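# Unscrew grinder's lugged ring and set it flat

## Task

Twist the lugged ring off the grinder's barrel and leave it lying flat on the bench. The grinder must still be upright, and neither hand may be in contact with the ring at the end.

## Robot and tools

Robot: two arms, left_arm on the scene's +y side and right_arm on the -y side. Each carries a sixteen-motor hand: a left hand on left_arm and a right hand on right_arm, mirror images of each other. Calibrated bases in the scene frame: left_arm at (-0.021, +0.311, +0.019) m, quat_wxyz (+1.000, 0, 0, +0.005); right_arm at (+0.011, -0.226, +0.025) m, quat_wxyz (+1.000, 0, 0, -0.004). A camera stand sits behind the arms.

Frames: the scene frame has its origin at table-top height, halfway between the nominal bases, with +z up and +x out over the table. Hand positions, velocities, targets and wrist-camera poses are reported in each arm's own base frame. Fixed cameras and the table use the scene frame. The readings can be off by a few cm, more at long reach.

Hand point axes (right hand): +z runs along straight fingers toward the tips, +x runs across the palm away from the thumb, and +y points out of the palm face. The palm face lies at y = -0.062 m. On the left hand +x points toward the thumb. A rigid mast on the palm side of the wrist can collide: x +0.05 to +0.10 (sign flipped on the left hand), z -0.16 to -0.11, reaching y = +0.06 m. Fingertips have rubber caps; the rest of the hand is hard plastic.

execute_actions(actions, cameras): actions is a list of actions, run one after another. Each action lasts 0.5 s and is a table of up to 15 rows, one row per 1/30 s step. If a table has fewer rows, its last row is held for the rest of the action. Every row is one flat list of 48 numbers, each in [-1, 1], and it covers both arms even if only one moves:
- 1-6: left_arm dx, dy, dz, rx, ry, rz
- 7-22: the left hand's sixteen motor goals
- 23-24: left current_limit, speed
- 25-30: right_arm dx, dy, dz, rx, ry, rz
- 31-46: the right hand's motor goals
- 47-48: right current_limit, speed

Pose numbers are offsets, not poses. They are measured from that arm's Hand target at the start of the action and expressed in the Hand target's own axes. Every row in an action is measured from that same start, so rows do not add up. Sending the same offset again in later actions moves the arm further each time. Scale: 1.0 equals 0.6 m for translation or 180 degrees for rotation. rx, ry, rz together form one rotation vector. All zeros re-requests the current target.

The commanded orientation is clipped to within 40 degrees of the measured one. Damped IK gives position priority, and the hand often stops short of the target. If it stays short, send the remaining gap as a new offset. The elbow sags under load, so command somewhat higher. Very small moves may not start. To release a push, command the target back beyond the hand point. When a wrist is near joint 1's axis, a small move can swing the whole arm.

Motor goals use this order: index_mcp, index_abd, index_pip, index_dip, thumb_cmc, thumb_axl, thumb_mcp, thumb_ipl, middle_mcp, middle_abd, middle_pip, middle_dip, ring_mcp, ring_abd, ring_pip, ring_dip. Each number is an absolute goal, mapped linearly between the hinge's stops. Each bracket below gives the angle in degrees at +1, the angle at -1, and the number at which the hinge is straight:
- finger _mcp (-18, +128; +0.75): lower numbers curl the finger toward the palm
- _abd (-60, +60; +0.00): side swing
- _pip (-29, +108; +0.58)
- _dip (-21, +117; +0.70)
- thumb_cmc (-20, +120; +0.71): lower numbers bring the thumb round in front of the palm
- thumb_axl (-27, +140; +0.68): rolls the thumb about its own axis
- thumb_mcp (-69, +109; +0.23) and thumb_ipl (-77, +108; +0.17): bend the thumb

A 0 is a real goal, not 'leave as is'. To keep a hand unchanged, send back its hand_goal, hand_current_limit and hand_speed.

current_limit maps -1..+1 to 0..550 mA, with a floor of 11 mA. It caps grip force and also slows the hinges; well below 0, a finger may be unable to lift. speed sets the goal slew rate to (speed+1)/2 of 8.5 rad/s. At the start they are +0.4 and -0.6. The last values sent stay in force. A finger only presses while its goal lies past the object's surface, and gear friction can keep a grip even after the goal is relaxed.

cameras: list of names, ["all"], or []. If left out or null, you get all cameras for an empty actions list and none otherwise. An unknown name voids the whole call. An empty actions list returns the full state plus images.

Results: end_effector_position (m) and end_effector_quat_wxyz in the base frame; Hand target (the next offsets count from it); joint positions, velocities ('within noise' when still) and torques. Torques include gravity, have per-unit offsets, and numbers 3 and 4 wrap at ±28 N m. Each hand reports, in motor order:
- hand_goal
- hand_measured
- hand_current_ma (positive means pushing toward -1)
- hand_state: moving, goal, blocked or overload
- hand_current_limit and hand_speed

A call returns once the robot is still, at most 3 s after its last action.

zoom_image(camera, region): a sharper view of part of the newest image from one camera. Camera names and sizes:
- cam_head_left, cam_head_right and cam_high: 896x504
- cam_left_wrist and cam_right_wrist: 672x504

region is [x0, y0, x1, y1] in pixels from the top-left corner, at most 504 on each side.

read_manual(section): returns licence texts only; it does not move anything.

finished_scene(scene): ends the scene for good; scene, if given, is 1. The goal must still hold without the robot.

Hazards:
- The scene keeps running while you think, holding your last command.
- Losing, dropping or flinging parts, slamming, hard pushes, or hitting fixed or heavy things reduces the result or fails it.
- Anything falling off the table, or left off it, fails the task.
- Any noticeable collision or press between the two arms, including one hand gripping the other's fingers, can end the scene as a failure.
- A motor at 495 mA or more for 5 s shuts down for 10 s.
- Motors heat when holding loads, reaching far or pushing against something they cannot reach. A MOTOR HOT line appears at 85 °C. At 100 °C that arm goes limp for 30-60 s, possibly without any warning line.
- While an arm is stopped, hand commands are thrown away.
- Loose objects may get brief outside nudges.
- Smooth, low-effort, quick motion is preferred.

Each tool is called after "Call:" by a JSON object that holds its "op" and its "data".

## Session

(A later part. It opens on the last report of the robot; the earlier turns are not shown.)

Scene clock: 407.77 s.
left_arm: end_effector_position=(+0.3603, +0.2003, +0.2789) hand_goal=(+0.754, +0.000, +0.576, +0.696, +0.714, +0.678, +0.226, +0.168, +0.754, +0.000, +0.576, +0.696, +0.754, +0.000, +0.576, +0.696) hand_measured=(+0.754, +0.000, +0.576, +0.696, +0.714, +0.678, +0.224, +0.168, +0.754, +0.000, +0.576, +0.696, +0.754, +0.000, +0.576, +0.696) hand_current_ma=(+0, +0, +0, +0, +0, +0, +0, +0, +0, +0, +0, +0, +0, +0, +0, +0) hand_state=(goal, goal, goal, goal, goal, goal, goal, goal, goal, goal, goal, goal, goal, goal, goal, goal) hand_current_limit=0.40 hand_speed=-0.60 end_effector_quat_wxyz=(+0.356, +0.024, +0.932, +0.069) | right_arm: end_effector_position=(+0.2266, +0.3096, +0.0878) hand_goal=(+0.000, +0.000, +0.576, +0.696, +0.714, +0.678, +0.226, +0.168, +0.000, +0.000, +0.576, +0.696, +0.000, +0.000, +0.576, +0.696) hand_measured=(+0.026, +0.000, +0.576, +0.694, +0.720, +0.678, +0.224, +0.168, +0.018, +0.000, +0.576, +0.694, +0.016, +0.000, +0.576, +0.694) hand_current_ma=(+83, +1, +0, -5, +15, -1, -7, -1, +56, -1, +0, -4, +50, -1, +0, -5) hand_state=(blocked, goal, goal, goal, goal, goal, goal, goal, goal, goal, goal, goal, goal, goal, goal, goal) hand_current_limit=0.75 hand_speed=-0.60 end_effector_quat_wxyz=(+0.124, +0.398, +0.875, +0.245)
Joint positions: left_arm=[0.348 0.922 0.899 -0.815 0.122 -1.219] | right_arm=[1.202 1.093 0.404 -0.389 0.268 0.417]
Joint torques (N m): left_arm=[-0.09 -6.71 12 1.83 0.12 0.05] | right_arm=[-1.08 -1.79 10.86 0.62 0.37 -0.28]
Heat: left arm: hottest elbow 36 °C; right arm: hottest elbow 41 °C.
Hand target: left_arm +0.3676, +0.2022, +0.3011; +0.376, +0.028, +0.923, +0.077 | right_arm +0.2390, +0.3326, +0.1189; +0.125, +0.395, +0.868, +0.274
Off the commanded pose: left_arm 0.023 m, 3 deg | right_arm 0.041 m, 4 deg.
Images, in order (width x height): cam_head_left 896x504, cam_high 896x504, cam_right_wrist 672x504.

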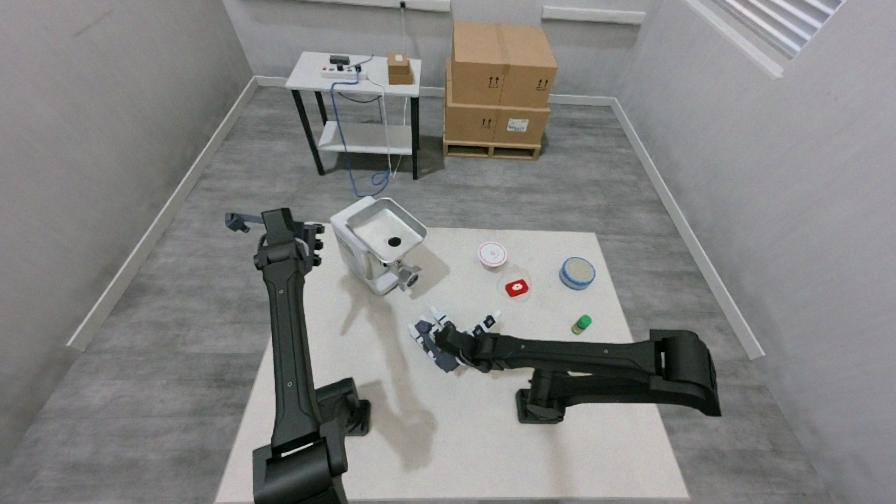

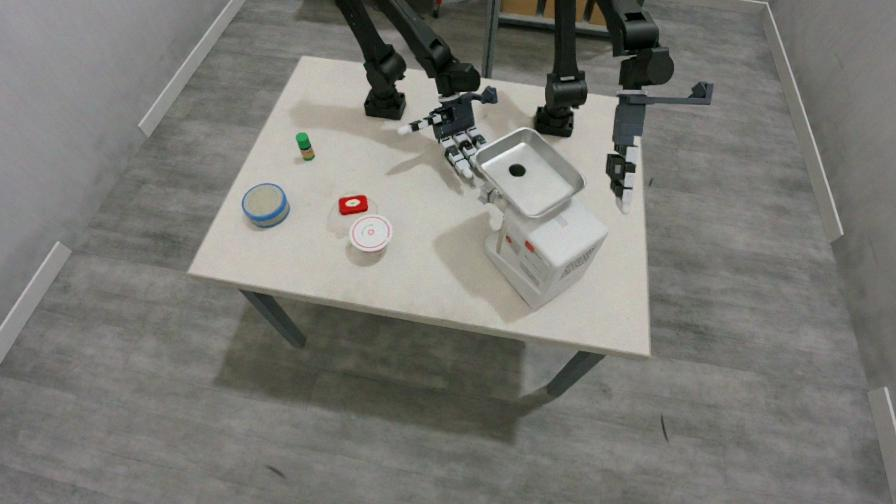

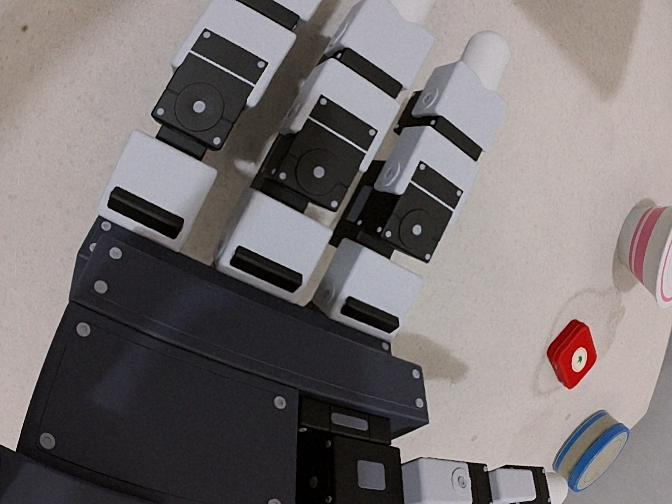

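Call:
{"op": "execute_actions", "data": {"actions": [[[0,0,0,0,0,0,0.754,0,0.576,0.696,0.714,0.678,0.226,0.168,0.754,0,0.576,0.696,0.754,0,0.576,0.696,0.4,-0.6, -0.0567,0.041,0.0287,0,0,0,0,0,0.576,0.696,0.714,0.678,0.226,0.168,0,0,0.576,0.696,0,0,0.576,0.696,0.75,-0.6]]], "cameras": ["cam_right_wrist","cam_head_left","cam_high"]}}

Call:
{"op": "zoom_image", "data": {"camera": "cam_head_left", "region": [380, 240, 450, 310]}}

Call:
{"op": "zoom_image", "data": {"camera": "cam_high", "region": [440, 130, 540, 230]}}

Scene clock: 410.90 s.
left_arm: end_effector_position=(+0.3603, +0.2003, +0.2789) hand_goal=(+0.754, +0.000, +0.576, +0.696, +0.714, +0.678, +0.226, +0.168, +0.754, +0.000, +0.576, +0.696, +0.754, +0.000, +0.576, +0.696) hand_measured=(+0.754, +0.000, +0.576, +0.696, +0.714, +0.678, +0.224, +0.168, +0.754, +0.000, +0.576, +0.696, +0.754, +0.000, +0.576, +0.696) hand_current_ma=(+0, +0, +0, +0, +0, +0, +0, +0, +0, +0, +0, +0, +0, +0, +0, +0) hand_state=(goal, goal, goal, goal, goal, goal, goal, goal, goal, goal, goal, goal, goal, goal, goal, goal) hand_current_limit=0.40 hand_speed=-0.60 end_effector_quat_wxyz=(+0.356, +0.024, +0.932, +0.069) | right_arm: end_effector_position=(+0.2626, +0.3015, +0.0847) hand_goal=(+0.000, +0.000, +0.576, +0.696, +0.714, +0.678, +0.226, +0.168, +0.000, +0.000, +0.576, +0.696, +0.000, +0.000, +0.576, +0.696) hand_measured=(+0.024, +0.000, +0.576, +0.694, +0.720, +0.678, +0.224, +0.168, +0.018, +0.000, +0.576, +0.694, +0.016, -0.002, +0.576, +0.694) hand_current_ma=(+76, +0, +0, -5, +13, -1, -7, -1, +56, -1, +0, -4, +50, -1, +0, -5) hand_state=(blocked, goal, goal, goal, goal, goal, goal, goal, goal, goal, goal, goal, goal, goal, goal, goal) hand_current_limit=0.75 hand_speed=-0.60 end_effector_quat_wxyz=(+0.116, +0.398, +0.879, +0.235)
Joint positions: left_arm=[0.348 0.922 0.899 -0.815 0.122 -1.219] | right_arm=[1.045 1.125 0.427 -0.371 0.179 0.279]
Joint torques (N m): left_arm=[-0.85 -5.54 12.04 1.81 0.07 0.11] | right_arm=[-0.79 -1.08 11.07 1.69 0.27 -0.28]
Heat: left arm: hottest elbow 36 °C; right arm: hottest elbow 41 °C.
Hand target: left_arm +0.3676, +0.2022, +0.3011; +0.376, +0.028, +0.923, +0.077 | right_arm +0.2840, +0.3267, +0.1189; +0.125, +0.395, +0.868, +0.274
Off the commanded pose: left_arm 0.023 m, 3 deg | right_arm 0.048 m, 5 deg.
Images, in order (width x height): cam_head_left 896x504, cam_high 896x504, cam_right_wrist 672x504.

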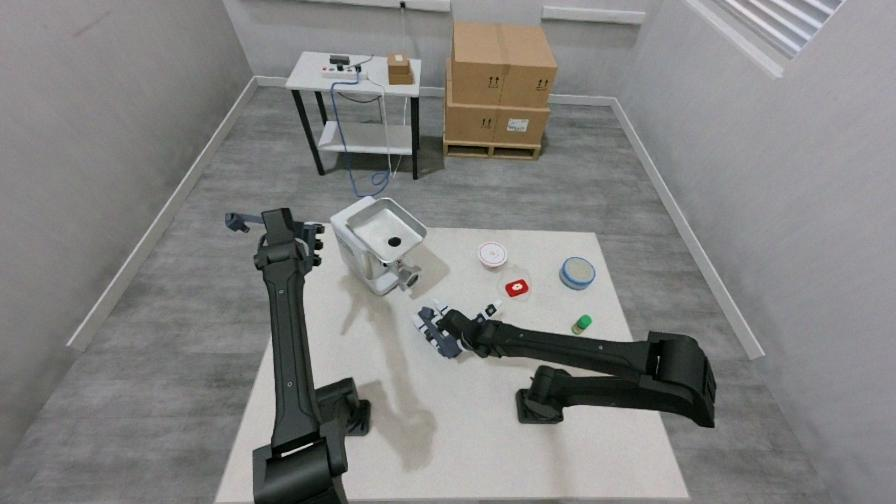

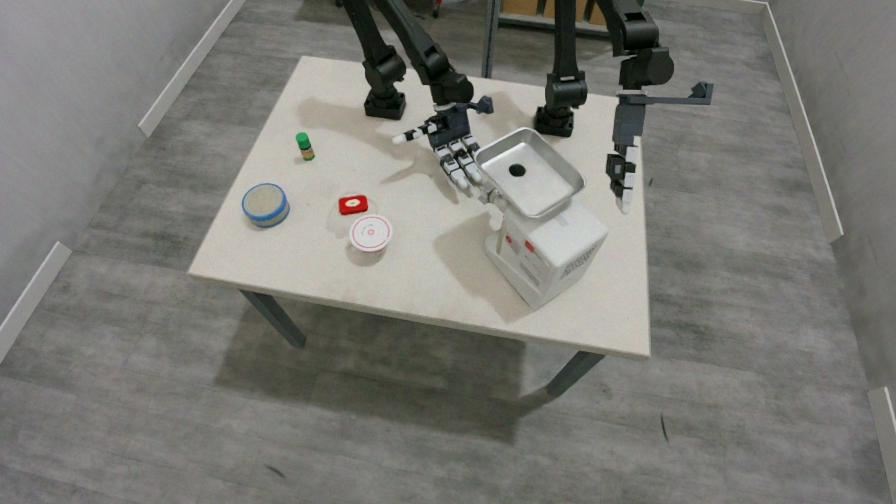

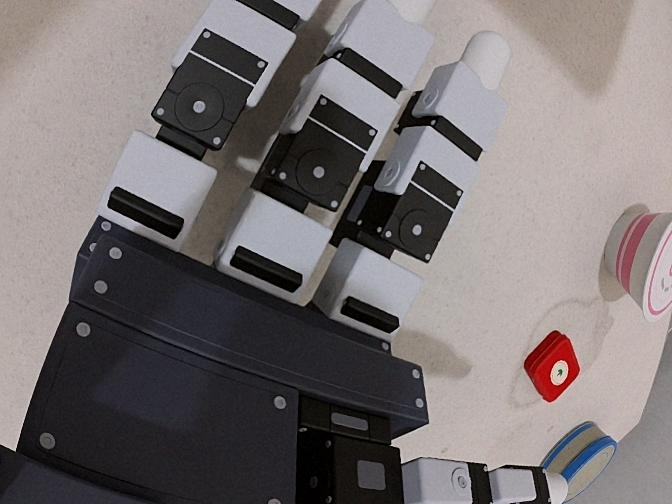

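Scaled by 7.200.

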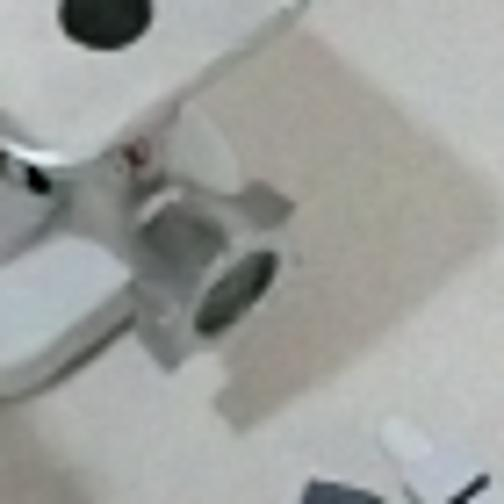

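Scaled by 5.040.

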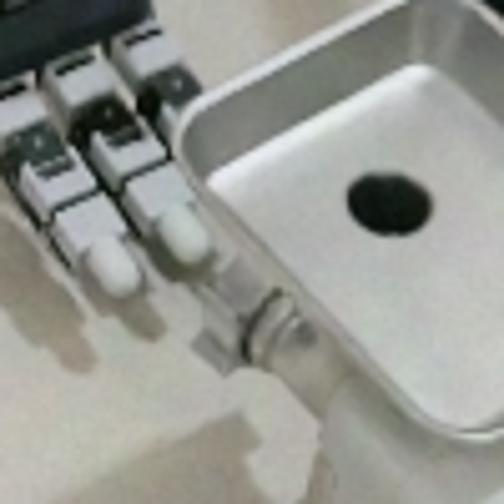

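Call:
{"op": "execute_actions", "data": {"actions": [[[0,0,0,0,0,0,0.754,0,0.576,0.696,0.714,0.678,0.226,0.168,0.754,0,0.576,0.696,0.754,0,0.576,0.696,0.4,-0.6, -0.0067,0.0273,0.0191,0,0,0,0,0,0.576,0.696,0.714,0.678,0.226,0.168,0,0,0.576,0.696,0,0,0.576,0.696,0.75,-0.6]],[[0,0,0,0,0,0,0.754,0,0.576,0.696,0.714,0.678,0.226,0.168,0.754,0,0.576,0.696,0.754,0,0.576,0.696,0.4,-0.6, 0,0,0,0,0,0,0,0,0.576,0.696,0.714,0.678,0.226,0.168,0,0,0.576,0.696,0,0,0.576,0.696,0.75,-0.6]]], "cameras": ["cam_right_wrist","cam_head_left","cam_high"]}}

Call:
{"op": "zoom_image", "data": {"camera": "cam_head_left", "region": [380, 240, 450, 310]}}

Call:
{"op": "zoom_image", "data": {"camera": "cam_high", "region": [440, 130, 540, 230]}}

Scene clock: 417.53 s.
left_arm: end_effector_position=(+0.3603, +0.2003, +0.2789) hand_goal=(+0.754, +0.000, +0.576, +0.696, +0.714, +0.678, +0.226, +0.168, +0.754, +0.000, +0.576, +0.696, +0.754, +0.000, +0.576, +0.696) hand_measured=(+0.754, +0.000, +0.576, +0.696, +0.714, +0.678, +0.224, +0.168, +0.754, +0.000, +0.576, +0.696, +0.754, +0.000, +0.576, +0.696) hand_current_ma=(+0, +0, +0, +0, +0, +0, +0, +0, +0, +0, +0, +0, +0, +0, +0, +0) hand_state=(goal, goal, goal, goal, goal, goal, goal, goal, goal, goal, goal, goal, goal, goal, goal, goal) hand_current_limit=0.40 hand_speed=-0.60 end_effector_quat_wxyz=(+0.356, +0.024, +0.932, +0.069) | right_arm: end_effector_position=(+0.2822, +0.3111, +0.0857) hand_goal=(+0.000, +0.000, +0.576, +0.696, +0.714, +0.678, +0.226, +0.168, +0.000, +0.000, +0.576, +0.696, +0.000, +0.000, +0.576, +0.696) hand_measured=(+0.024, +0.000, +0.576, +0.694, +0.720, +0.678, +0.224, +0.168, +0.018, +0.000, +0.576, +0.694, +0.016, -0.002, +0.576, +0.694) hand_current_ma=(+76, +0, +0, -5, +13, -1, -7, -1, +56, -1, +0, -4, +50, -1, +0, -5) hand_state=(blocked, goal, goal, goal, goal, goal, goal, goal, goal, goal, goal, goal, goal, goal, goal, goal) hand_current_limit=0.75 hand_speed=-0.60 end_effector_quat_wxyz=(+0.116, +0.402, +0.877, +0.236)
Joint positions: left_arm=[0.348 0.922 0.899 -0.815 0.122 -1.219] | right_arm=[1.002 1.185 0.47 -0.346 0.159 0.248]
Joint torques (N m): left_arm=[0.32 -6.36 12.18 1.73 0.04 0.05] | right_arm=[-0.79 -1.73 10.88 1.74 0.23 -0.26]
Heat: left arm: hottest elbow 36 °C; right arm: hottest elbow 41 °C.
Hand target: left_arm +0.3676, +0.2022, +0.3011; +0.376, +0.028, +0.923, +0.077 | right_arm +0.3017, +0.3368, +0.1190; +0.125, +0.395, +0.868, +0.274
Off the commanded pose: left_arm 0.023 m, 3 deg | right_arm 0.046 m, 5 deg.
Images, in order (width x height): cam_head_left 896x504, cam_high 896x504, cam_right_wrist 672x504.

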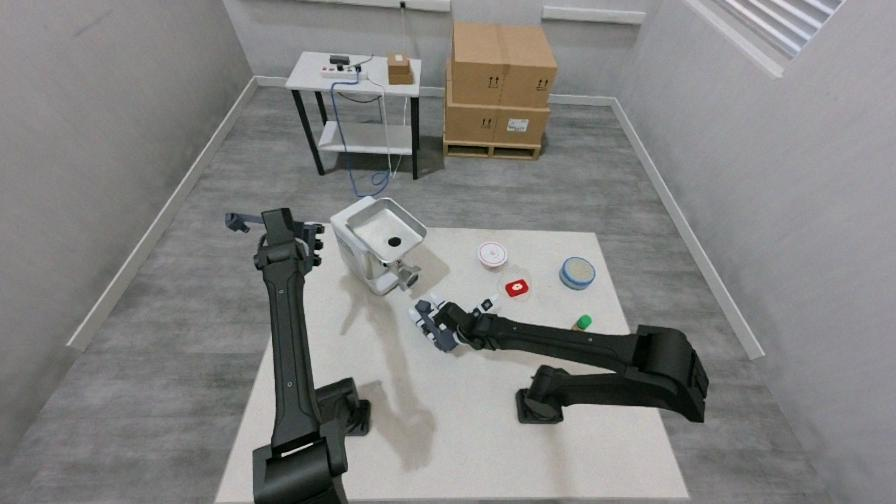

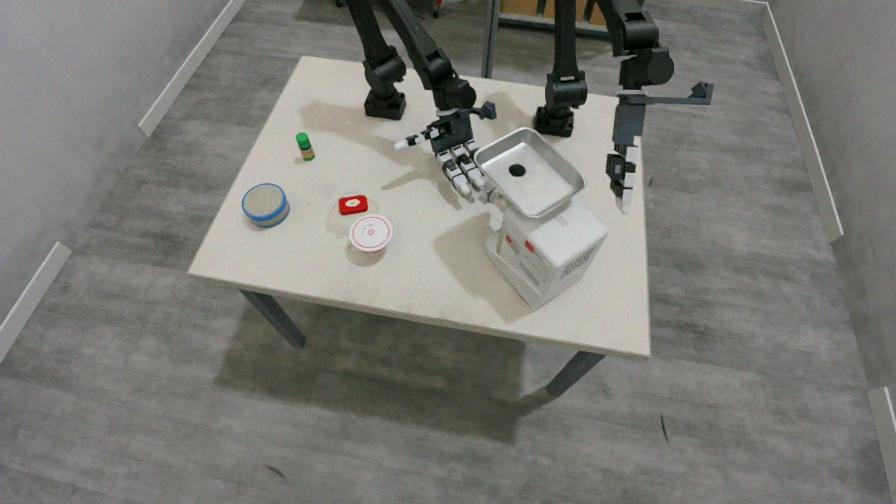

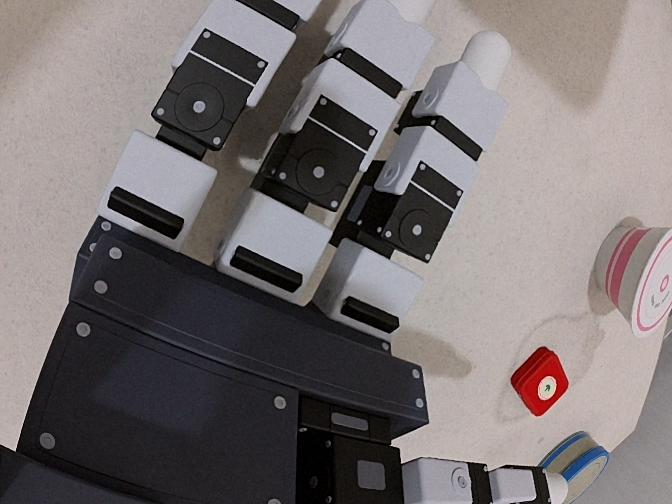

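Scaled by 7.200.

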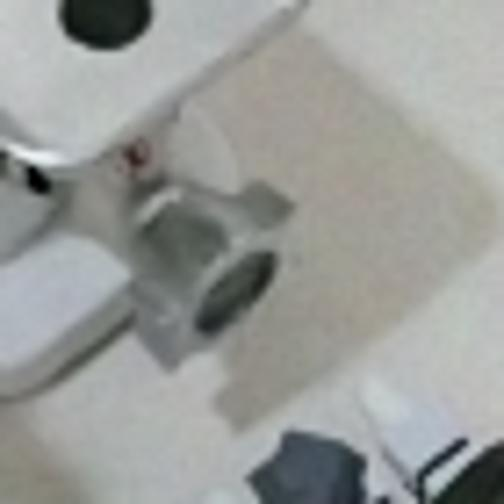

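Scaled by 5.040.

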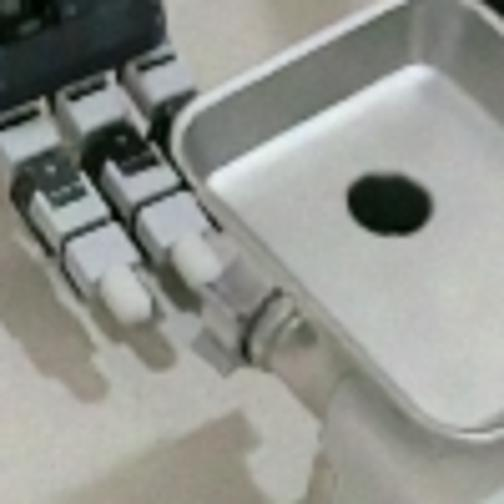

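Call:
{"op": "execute_actions", "data": {"actions": [[[0,0,0,0,0,0,0.754,0,0.576,0.696,0.714,0.678,0.226,0.168,0.754,0,0.576,0.696,0.754,0,0.576,0.696,0.4,-0.6, 0,0.0362,0.0355,0,0,0,0,0,0.576,0.696,0.714,0.678,0.226,0.168,0,0,0.576,0.696,0,0,0.576,0.696,0.75,-0.6]]], "cameras": ["cam_right_wrist","cam_head_left","cam_high"]}}

Call:
{"op": "zoom_image", "data": {"camera": "cam_right_wrist", "region": [330, 0, 630, 200]}}

Call:
{"op": "zoom_image", "data": {"camera": "cam_high", "region": [440, 130, 540, 230]}}

Scene clock: 426.40 s.
left_arm: end_effector_position=(+0.3603, +0.2003, +0.2789) hand_goal=(+0.754, +0.000, +0.576, +0.696, +0.714, +0.678, +0.226, +0.168, +0.754, +0.000, +0.576, +0.696, +0.754, +0.000, +0.576, +0.696) hand_measured=(+0.754, +0.000, +0.576, +0.696, +0.714, +0.678, +0.224, +0.168, +0.754, +0.000, +0.576, +0.696, +0.754, +0.000, +0.576, +0.696) hand_current_ma=(+0, +0, +0, +0, +0, +0, +0, +0, +0, +0, +0, +0, +0, +0, +0, +0) hand_state=(goal, goal, goal, goal, goal, goal, goal, goal, goal, goal, goal, goal, goal, goal, goal, goal) hand_current_limit=0.40 hand_speed=-0.60 end_effector_quat_wxyz=(+0.356, +0.024, +0.932, +0.069) | right_arm: end_effector_position=(+0.3040, +0.3310, +0.0812) hand_goal=(+0.000, +0.000, +0.576, +0.696, +0.714, +0.678, +0.226, +0.168, +0.000, +0.000, +0.576, +0.696, +0.000, +0.000, +0.576, +0.696) hand_measured=(+0.024, +0.000, +0.576, +0.694, +0.720, +0.678, +0.224, +0.168, +0.018, +0.000, +0.576, +0.694, +0.016, -0.002, +0.576, +0.694) hand_current_ma=(+76, +0, +0, -5, +13, -1, -7, -1, +56, -1, +0, -4, +50, -1, +0, -5) hand_state=(blocked, goal, goal, goal, goal, goal, goal, goal, goal, goal, goal, goal, goal, goal, goal, goal) hand_current_limit=0.75 hand_speed=-0.60 end_effector_quat_wxyz=(+0.115, +0.402, +0.877, +0.236)
Joint positions: left_arm=[0.348 0.922 0.899 -0.815 0.122 -1.219] | right_arm=[0.976 1.285 0.533 -0.306 0.145 0.227]
Joint torques (N m): left_arm=[-0.67 -5.71 12.12 1.72 0.08 0.01] | right_arm=[-0.73 -3.02 10.65 1.72 0.21 -0.27]
Heat: left arm: hottest elbow 37 °C; right arm: hottest elbow 42 °C.
Hand target: left_arm +0.3676, +0.2022, +0.3011; +0.376, +0.028, +0.923, +0.077 | right_arm +0.3244, +0.3565, +0.1140; +0.125, +0.395, +0.868, +0.274
Off the commanded pose: left_arm 0.023 m, 3 deg | right_arm 0.046 m, 5 deg.
Images, in order (width x height): cam_head_left 896x504, cam_high 896x504, cam_right_wrist 672x504.

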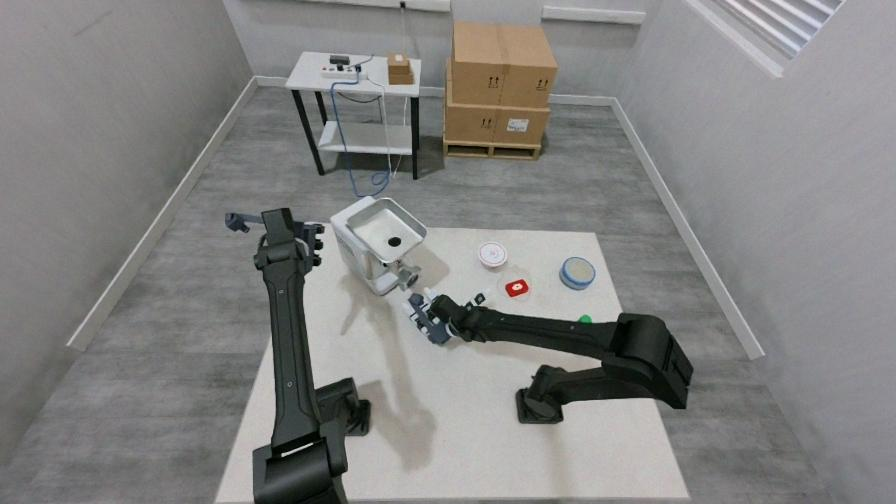

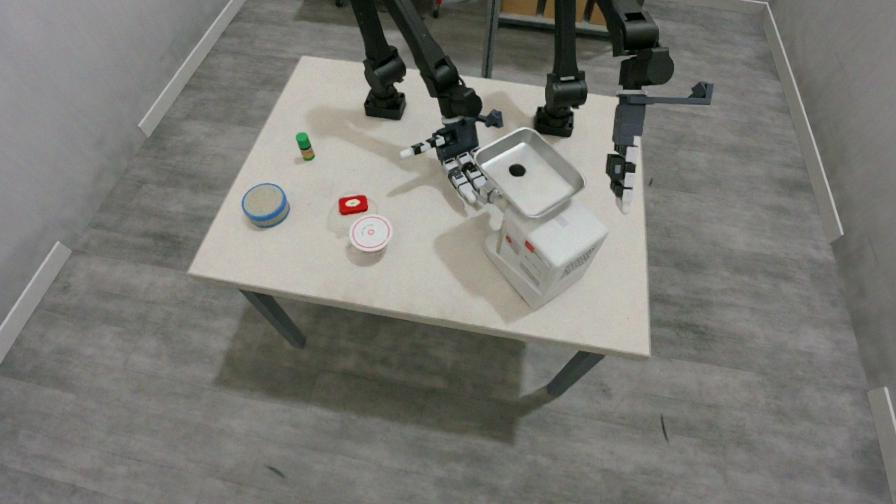

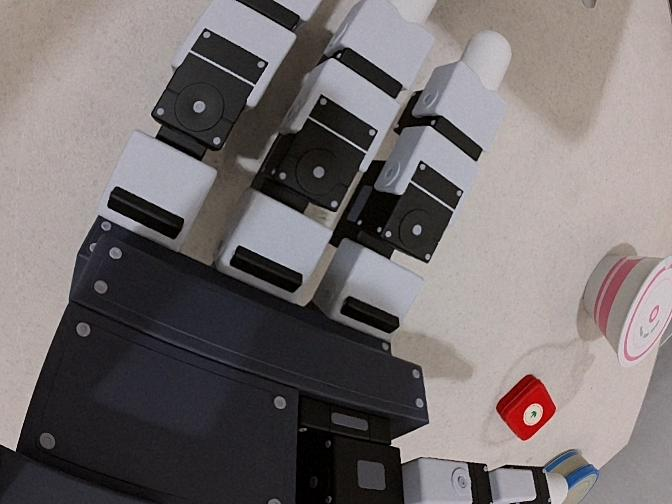

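Scaled by 1.680 from the camera's 672x504 image, which has a finer 960x720 frame.

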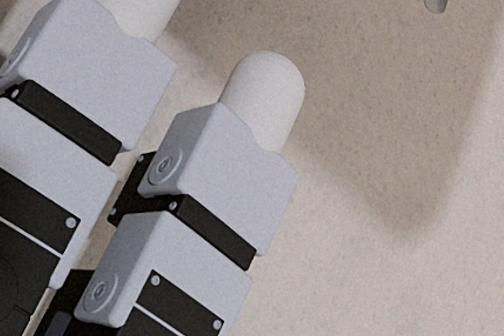

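Scaled by 5.040.

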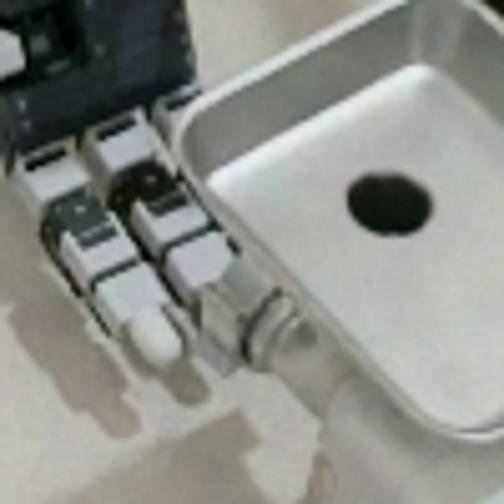

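Call:
{"op": "execute_actions", "data": {"actions": [[[0,0,0,0,0,0,0.754,0,0.576,0.696,0.714,0.678,0.226,0.168,0.754,0,0.576,0.696,0.754,0,0.576,0.696,0.4,-0.6, 0,0.039,0.0315,0,0,0,0,0,0.576,0.696,0.714,0.678,0.226,0.168,0,0,0.576,0.696,0,0,0.576,0.696,0.75,-0.6]]], "cameras": ["cam_right_wrist","cam_head_left","cam_high"]}}

Call:
{"op": "zoom_image", "data": {"camera": "cam_right_wrist", "region": [330, 0, 630, 200]}}

Call:
{"op": "zoom_image", "data": {"camera": "cam_high", "region": [440, 130, 540, 230]}}

Scene clock: 430.60 s.
left_arm: end_effector_position=(+0.3603, +0.2003, +0.2789) hand_goal=(+0.754, +0.000, +0.576, +0.696, +0.714, +0.678, +0.226, +0.168, +0.754, +0.000, +0.576, +0.696, +0.754, +0.000, +0.576, +0.696) hand_measured=(+0.754, +0.000, +0.576, +0.696, +0.714, +0.678, +0.224, +0.168, +0.754, +0.000, +0.576, +0.696, +0.754, +0.000, +0.576, +0.696) hand_current_ma=(+0, +0, +0, +0, +0, +0, +0, +0, +0, +0, +0, +0, +0, +0, +0, +0) hand_state=(goal, goal, goal, goal, goal, goal, goal, goal, goal, goal, goal, goal, goal, goal, goal, goal) hand_current_limit=0.40 hand_speed=-0.60 end_effector_quat_wxyz=(+0.356, +0.024, +0.932, +0.069) | right_arm: end_effector_position=(+0.3261, +0.3517, +0.0796) hand_goal=(+0.000, +0.000, +0.576, +0.696, +0.714, +0.678, +0.226, +0.168, +0.000, +0.000, +0.576, +0.696, +0.000, +0.000, +0.576, +0.696) hand_measured=(+0.024, +0.000, +0.576, +0.694, +0.720, +0.678, +0.224, +0.168, +0.018, +0.000, +0.576, +0.694, +0.016, -0.002, +0.576, +0.694) hand_current_ma=(+76, +0, +0, -5, +13, -1, -7, -1, +56, -1, +0, -4, +50, -1, +0, -5) hand_state=(blocked, goal, goal, goal, goal, goal, goal, goal, goal, goal, goal, goal, goal, goal, goal, goal) hand_current_limit=0.75 hand_speed=-0.60 end_effector_quat_wxyz=(+0.114, +0.402, +0.877, +0.236)
Joint positions: left_arm=[0.348 0.922 0.899 -0.815 0.122 -1.219] | right_arm=[0.955 1.371 0.605 -0.29 0.133 0.209]
Joint torques (N m): left_arm=[-0.62 -5.54 11.9 1.83 0.18 0] | right_arm=[-0.79 -3.96 10.52 1.8 0.18 -0.28]
Heat: left arm: hottest elbow 37 °C; right arm: hottest elbow 42 °C.
Hand target: left_arm +0.3676, +0.2022, +0.3011; +0.376, +0.028, +0.923, +0.077 | right_arm +0.3470, +0.3761, +0.1120; +0.125, +0.395, +0.868, +0.274
Off the commanded pose: left_arm 0.023 m, 3 deg | right_arm 0.046 m, 5 deg.
Images, in order (width x height): cam_head_left 896x504, cam_high 896x504, cam_right_wrist 672x504.

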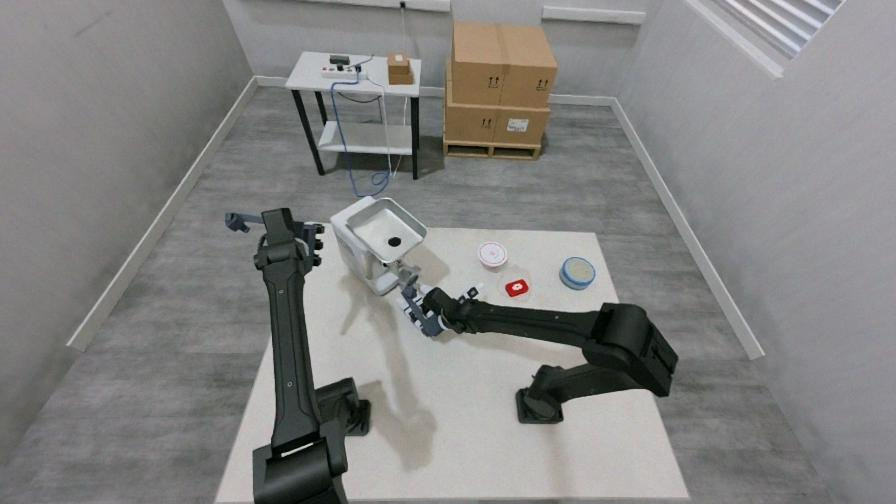

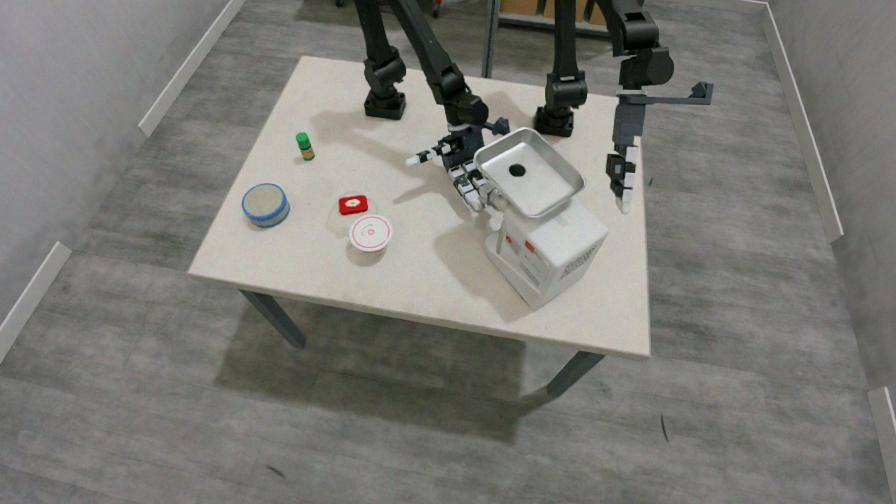

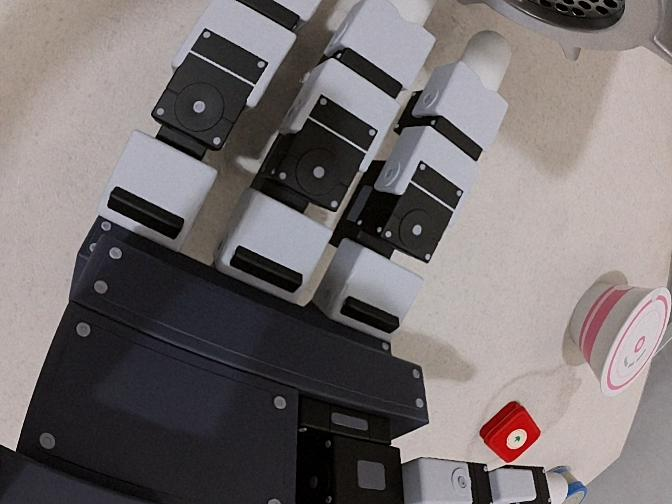

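Scaled by 1.680 from the camera's 672x504 image, which has a finer 960x720 frame.

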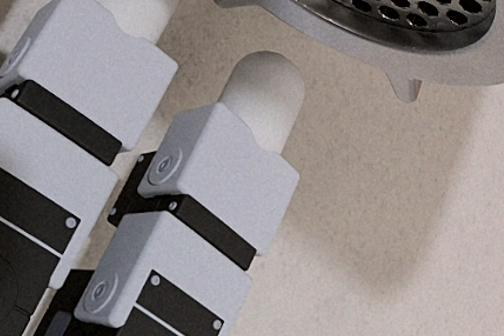

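Scaled by 5.040.

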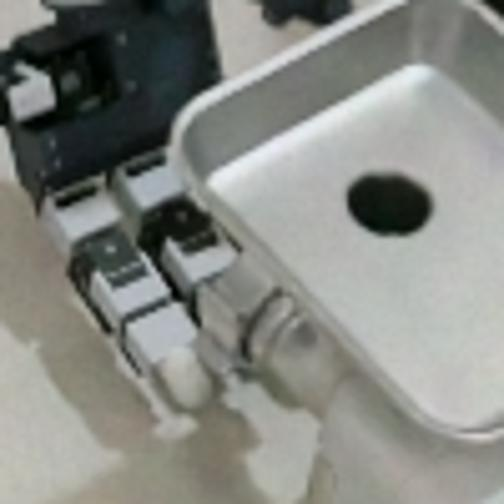

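Call:
{"op": "execute_actions", "data": {"actions": [[[0,0,0,0,0,0,0.754,0,0.576,0.696,0.714,0.678,0.226,0.168,0.754,0,0.576,0.696,0.754,0,0.576,0.696,0.4,-0.6, 0,0.041,0.0287,0,0,0,0,0,0.576,0.696,0.714,0.678,0.226,0.168,0,0,0.576,0.696,0,0,0.576,0.696,0.75,-0.6]]], "cameras": ["cam_right_wrist","cam_high"]}}

Call:
{"op": "zoom_image", "data": {"camera": "cam_right_wrist", "region": [330, 0, 630, 200]}}

Call:
{"op": "zoom_image", "data": {"camera": "cam_high", "region": [440, 130, 540, 230]}}

Scene clock: 436.00 s.
left_arm: end_effector_position=(+0.3603, +0.2003, +0.2789) hand_goal=(+0.754, +0.000, +0.576, +0.696, +0.714, +0.678, +0.226, +0.168, +0.754, +0.000, +0.576, +0.696, +0.754, +0.000, +0.576, +0.696) hand_measured=(+0.754, +0.000, +0.576, +0.696, +0.714, +0.678, +0.224, +0.168, +0.754, +0.000, +0.576, +0.696, +0.754, +0.000, +0.576, +0.696) hand_current_ma=(+0, +0, +0, +0, +0, +0, +0, +0, +0, +0, +0, +0, +0, +0, +0, +0) hand_state=(goal, goal, goal, goal, goal, goal, goal, goal, goal, goal, goal, goal, goal, goal, goal, goal) hand_current_limit=0.40 hand_speed=-0.60 end_effector_quat_wxyz=(+0.356, +0.024, +0.932, +0.069) | right_arm: end_effector_position=(+0.3483, +0.3721, +0.0791) hand_goal=(+0.000, +0.000, +0.576, +0.696, +0.714, +0.678, +0.226, +0.168, +0.000, +0.000, +0.576, +0.696, +0.000, +0.000, +0.576, +0.696) hand_measured=(+0.024, +0.000, +0.576, +0.694, +0.720, +0.678, +0.224, +0.168, +0.018, +0.000, +0.576, +0.694, +0.016, -0.002, +0.576, +0.694) hand_current_ma=(+76, +0, +0, -5, +13, -1, -7, -1, +56, -1, +0, -4, +50, -1, +0, -5) hand_state=(blocked, goal, goal, goal, goal, goal, goal, goal, goal, goal, goal, goal, goal, goal, goal, goal) hand_current_limit=0.75 hand_speed=-0.60 end_effector_quat_wxyz=(+0.113, +0.402, +0.877, +0.236)
Joint positions: left_arm=[0.348 0.922 0.899 -0.815 0.122 -1.219] | right_arm=[0.936 1.447 0.682 -0.288 0.122 0.193]
Joint torques (N m): left_arm=[-0.44 -5.6 12.04 1.81 0.1 0.05] | right_arm=[-0.79 -4.84 10.5 1.77 0.17 -0.26]
Heat: left arm: hottest elbow 37 °C; right arm: hottest elbow 42 °C.
Hand target: left_arm +0.3676, +0.2022, +0.3011; +0.376, +0.028, +0.923, +0.077 | right_arm +0.3697, +0.3959, +0.1121; +0.125, +0.395, +0.868, +0.274
Off the commanded pose: left_arm 0.023 m, 3 deg | right_arm 0.046 m, 5 deg.
Images, in order (width x height): cam_high 896x504, cam_right_wrist 672x504.

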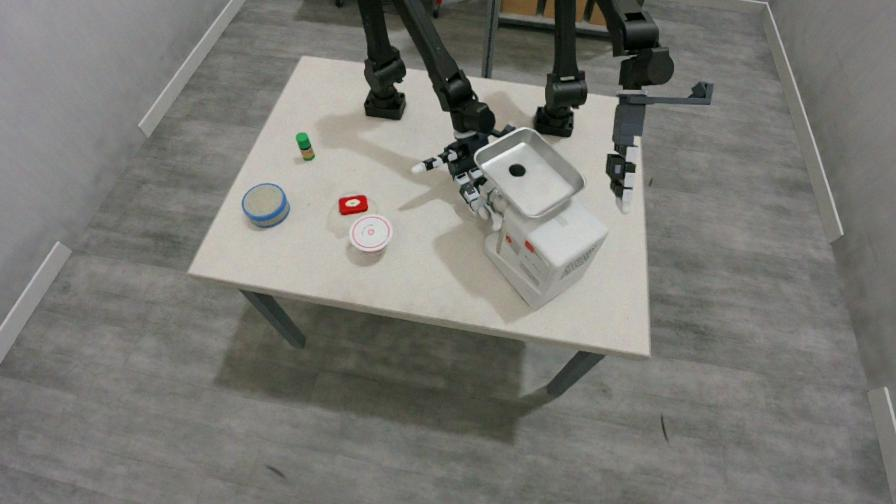

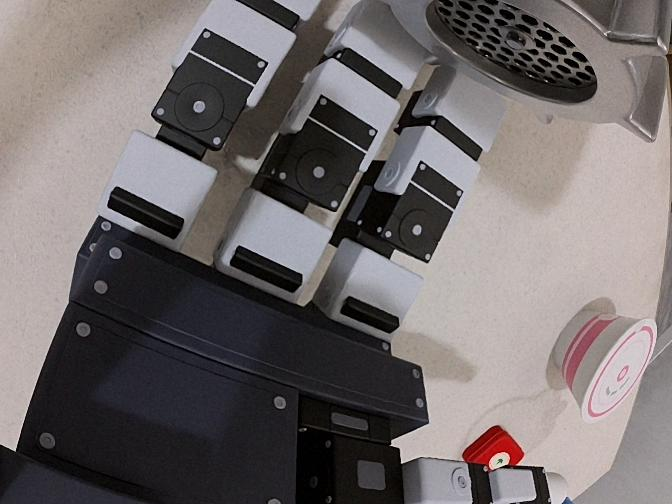

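Scaled by 1.680 from the camera's 672x504 image, which has a finer 960x720 frame.

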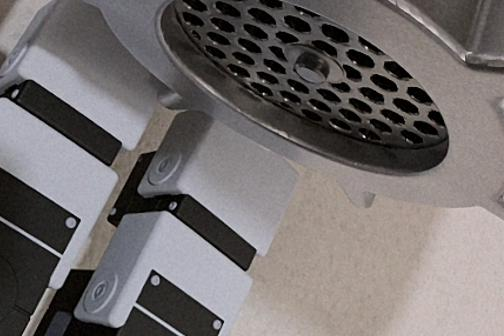

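Scaled by 5.040.

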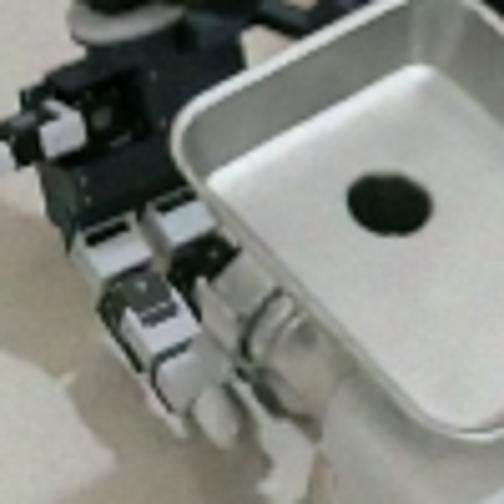

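Call:
{"op": "execute_actions", "data": {"actions": [[[0,0,0,0,0,0,0.754,0,0.576,0.696,0.714,0.678,0.226,0.168,0.754,0,0.576,0.696,0.754,0,0.576,0.696,0.4,-0.6, 0,0.0341,0.0239,0,0,0,0,0,0.576,0.696,0.714,0.678,0.226,0.168,0,0,0.576,0.696,0,0,0.576,0.696,0.75,-0.6]]], "cameras": ["cam_right_wrist","cam_head_left","cam_high"]}}

Call:
{"op": "zoom_image", "data": {"camera": "cam_right_wrist", "region": [330, 0, 672, 228]}}

Call:
{"op": "zoom_image", "data": {"camera": "cam_high", "region": [440, 130, 540, 230]}}

Call:
{"op": "zoom_image", "data": {"camera": "cam_head_left", "region": [380, 240, 450, 310]}}

Scene clock: 439.27 s.
left_arm: end_effector_position=(+0.3603, +0.2003, +0.2789) hand_goal=(+0.754, +0.000, +0.576, +0.696, +0.714, +0.678, +0.226, +0.168, +0.754, +0.000, +0.576, +0.696, +0.754, +0.000, +0.576, +0.696) hand_measured=(+0.754, +0.000, +0.576, +0.696, +0.714, +0.678, +0.224, +0.168, +0.754, +0.000, +0.576, +0.696, +0.754, +0.000, +0.576, +0.696) hand_current_ma=(+0, +0, +0, +0, +0, +0, +0, +0, +0, +0, +0, +0, +0, +0, +0, +0) hand_state=(goal, goal, goal, goal, goal, goal, goal, goal, goal, goal, goal, goal, goal, goal, goal, goal) hand_current_limit=0.40 hand_speed=-0.60 end_effector_quat_wxyz=(+0.356, +0.024, +0.932, +0.069) | right_arm: end_effector_position=(+0.3646, +0.3923, +0.0797) hand_goal=(+0.000, +0.000, +0.576, +0.696, +0.714, +0.678, +0.226, +0.168, +0.000, +0.000, +0.576, +0.696, +0.000, +0.000, +0.576, +0.696) hand_measured=(+0.024, +0.000, +0.576, +0.694, +0.720, +0.678, +0.224, +0.168, +0.018, +0.000, +0.576, +0.694, +0.016, -0.002, +0.576, +0.694) hand_current_ma=(+76, +0, +0, -5, +13, -1, -7, -1, +56, -1, +0, -4, +50, -1, +0, -5) hand_state=(blocked, goal, goal, goal, goal, goal, goal, goal, goal, goal, goal, goal, goal, goal, goal, goal) hand_current_limit=0.75 hand_speed=-0.60 end_effector_quat_wxyz=(+0.112, +0.399, +0.878, +0.239)
Joint positions: left_arm=[0.348 0.922 0.899 -0.815 0.122 -1.219] | right_arm=[0.93 1.507 0.748 -0.288 0.115 0.183]
Joint torques (N m): left_arm=[-0.09 -6.01 12.05 1.69 0.08 0.05] | right_arm=[-0.85 -5.71 10.59 1.57 0.16 -0.28]
Heat: left arm: hottest elbow 37 °C; right arm: hottest elbow 43 °C.
Hand target: left_arm +0.3676, +0.2022, +0.3011; +0.376, +0.028, +0.923, +0.077 | right_arm +0.3885, +0.4123, +0.1121; +0.125, +0.395, +0.868, +0.274
Off the commanded pose: left_arm 0.023 m, 3 deg | right_arm 0.045 m, 4 deg.
Images, in order (width x height): cam_head_left 896x504, cam_high 896x504, cam_right_wrist 672x504.

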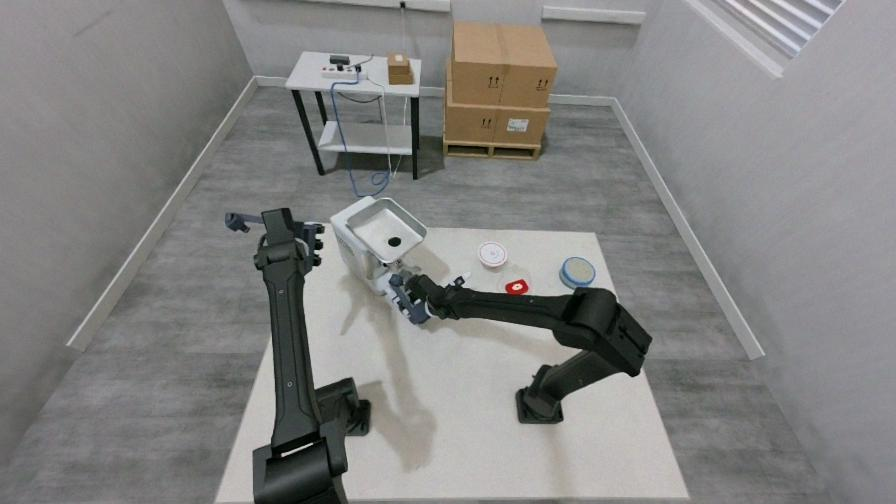

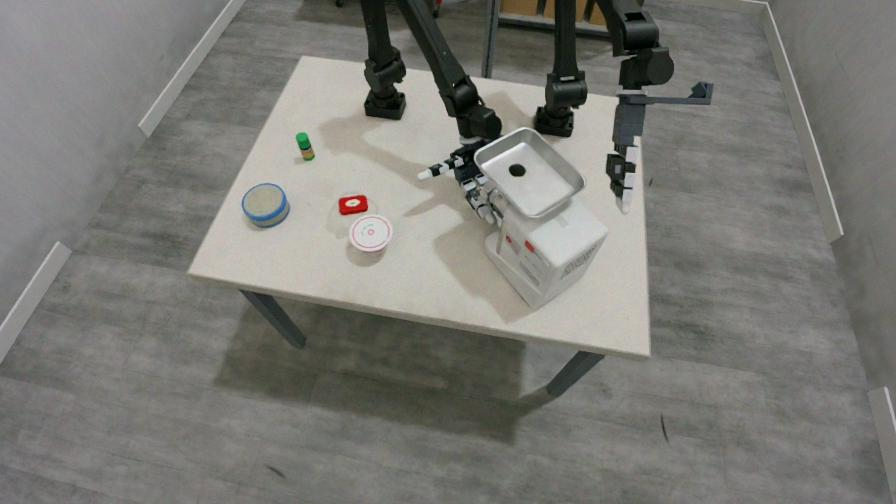

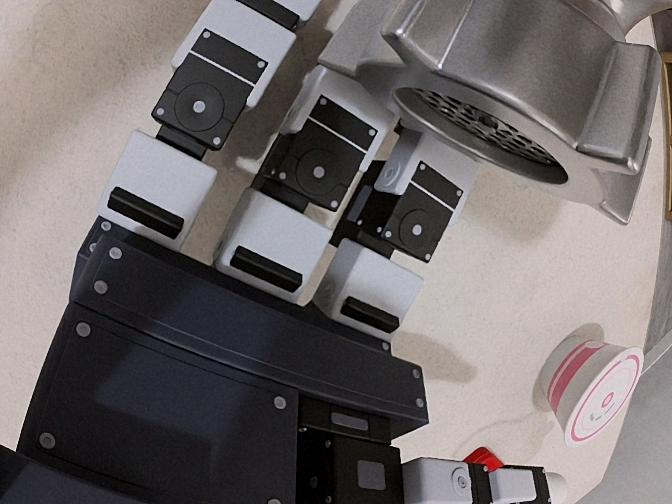

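Scaled by 1.474 from the camera's 672x504 image, which has a finer 960x720 frame.

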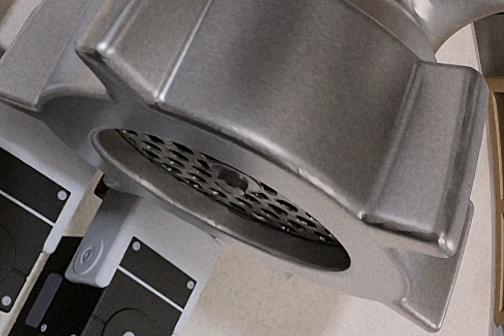

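Scaled by 5.040.

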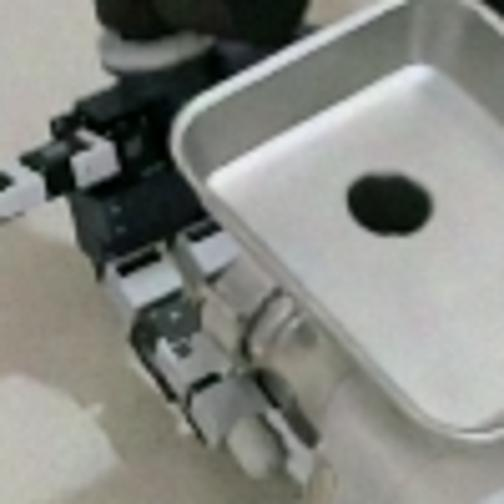

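Scaled by 7.200.

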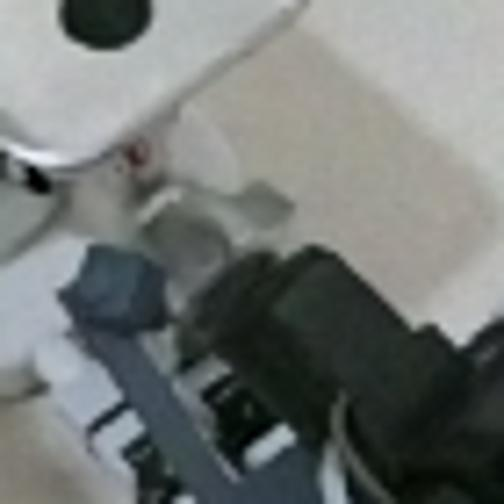

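Call:
{"op": "execute_actions", "data": {"actions": [[[0,0,0,0,0,0,0.754,0,0.576,0.696,0.714,0.678,0.226,0.168,0.754,0,0.576,0.696,0.754,0,0.576,0.696,0.4,-0.6, -0.01,0.0205,0.0143,0,0,0,0,0,0.576,0.696,0.714,0.678,0.226,0.168,0,0,0.576,0.696,0,0,0.576,0.696,0.75,-0.6]]], "cameras": ["cam_right_wrist"]}}

Call:
{"op": "zoom_image", "data": {"camera": "cam_right_wrist", "region": [330, 0, 672, 228]}}

Scene clock: 441.63 s.
left_arm: end_effector_position=(+0.3603, +0.2003, +0.2789) hand_goal=(+0.754, +0.000, +0.576, +0.696, +0.714, +0.678, +0.226, +0.168, +0.754, +0.000, +0.576, +0.696, +0.754, +0.000, +0.576, +0.696) hand_measured=(+0.754, +0.000, +0.576, +0.696, +0.714, +0.678, +0.224, +0.168, +0.754, +0.000, +0.576, +0.696, +0.754, +0.000, +0.576, +0.696) hand_current_ma=(+0, +0, +0, +0, +0, +0, +0, +0, +0, +0, +0, +0, +0, +0, +0, +0) hand_state=(goal, goal, goal, goal, goal, goal, goal, goal, goal, goal, goal, goal, goal, goal, goal, goal) hand_current_limit=0.40 hand_speed=-0.60 end_effector_quat_wxyz=(+0.356, +0.024, +0.932, +0.069) | right_arm: end_effector_position=(+0.3829, +0.3945, +0.0799) hand_goal=(+0.000, +0.000, +0.576, +0.696, +0.714, +0.678, +0.226, +0.168, +0.000, +0.000, +0.576, +0.696, +0.000, +0.000, +0.576, +0.696) hand_measured=(+0.024, +0.000, +0.576, +0.694, +0.720, +0.678, +0.224, +0.168, +0.018, +0.000, +0.576, +0.694, +0.016, -0.002, +0.576, +0.694) hand_current_ma=(+76, +0, +0, -5, +13, -1, -7, -1, +56, -1, +0, -4, +50, -1, +0, -5) hand_state=(blocked, goal, goal, goal, goal, goal, goal, goal, goal, goal, goal, goal, goal, goal, goal, goal) hand_current_limit=0.75 hand_speed=-0.60 end_effector_quat_wxyz=(+0.113, +0.404, +0.875, +0.240)
Joint positions: left_arm=[0.348 0.922 0.899 -0.815 0.122 -1.219] | right_arm=[0.899 1.538 0.783 -0.288 0.102 0.166]
Joint torques (N m): left_arm=[-0.26 -5.83 11.95 1.87 0.11 0.02] | right_arm=[-0.56 -6.18 10.74 1.4 0.14 -0.29]
Heat: left arm: hottest elbow 37 °C; right arm: hottest elbow 43 °C.
Hand target: left_arm +0.3676, +0.2022, +0.3011; +0.376, +0.028, +0.923, +0.077 | right_arm +0.4038, +0.4176, +0.1122; +0.125, +0.395, +0.868, +0.274
Off the commanded pose: left_arm 0.023 m, 3 deg | right_arm 0.045 m, 4 deg.
Images, in order (width x height): cam_right_wrist 672x504.

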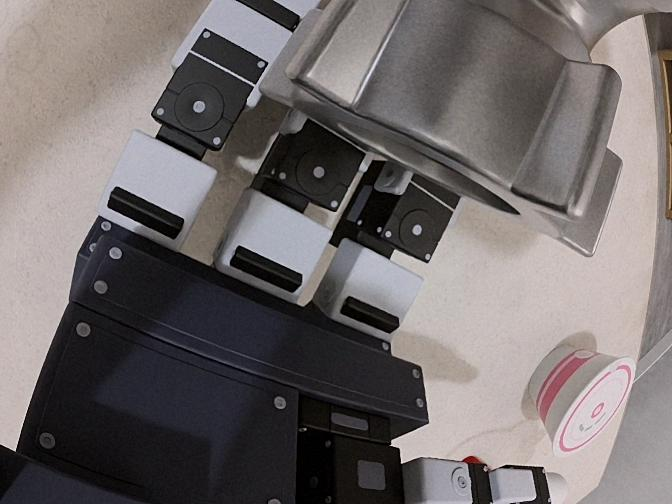

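Scaled by 1.474 from the camera's 672x504 image, which has a finer 960x720 frame.

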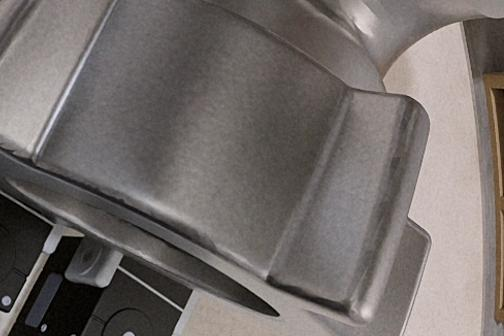

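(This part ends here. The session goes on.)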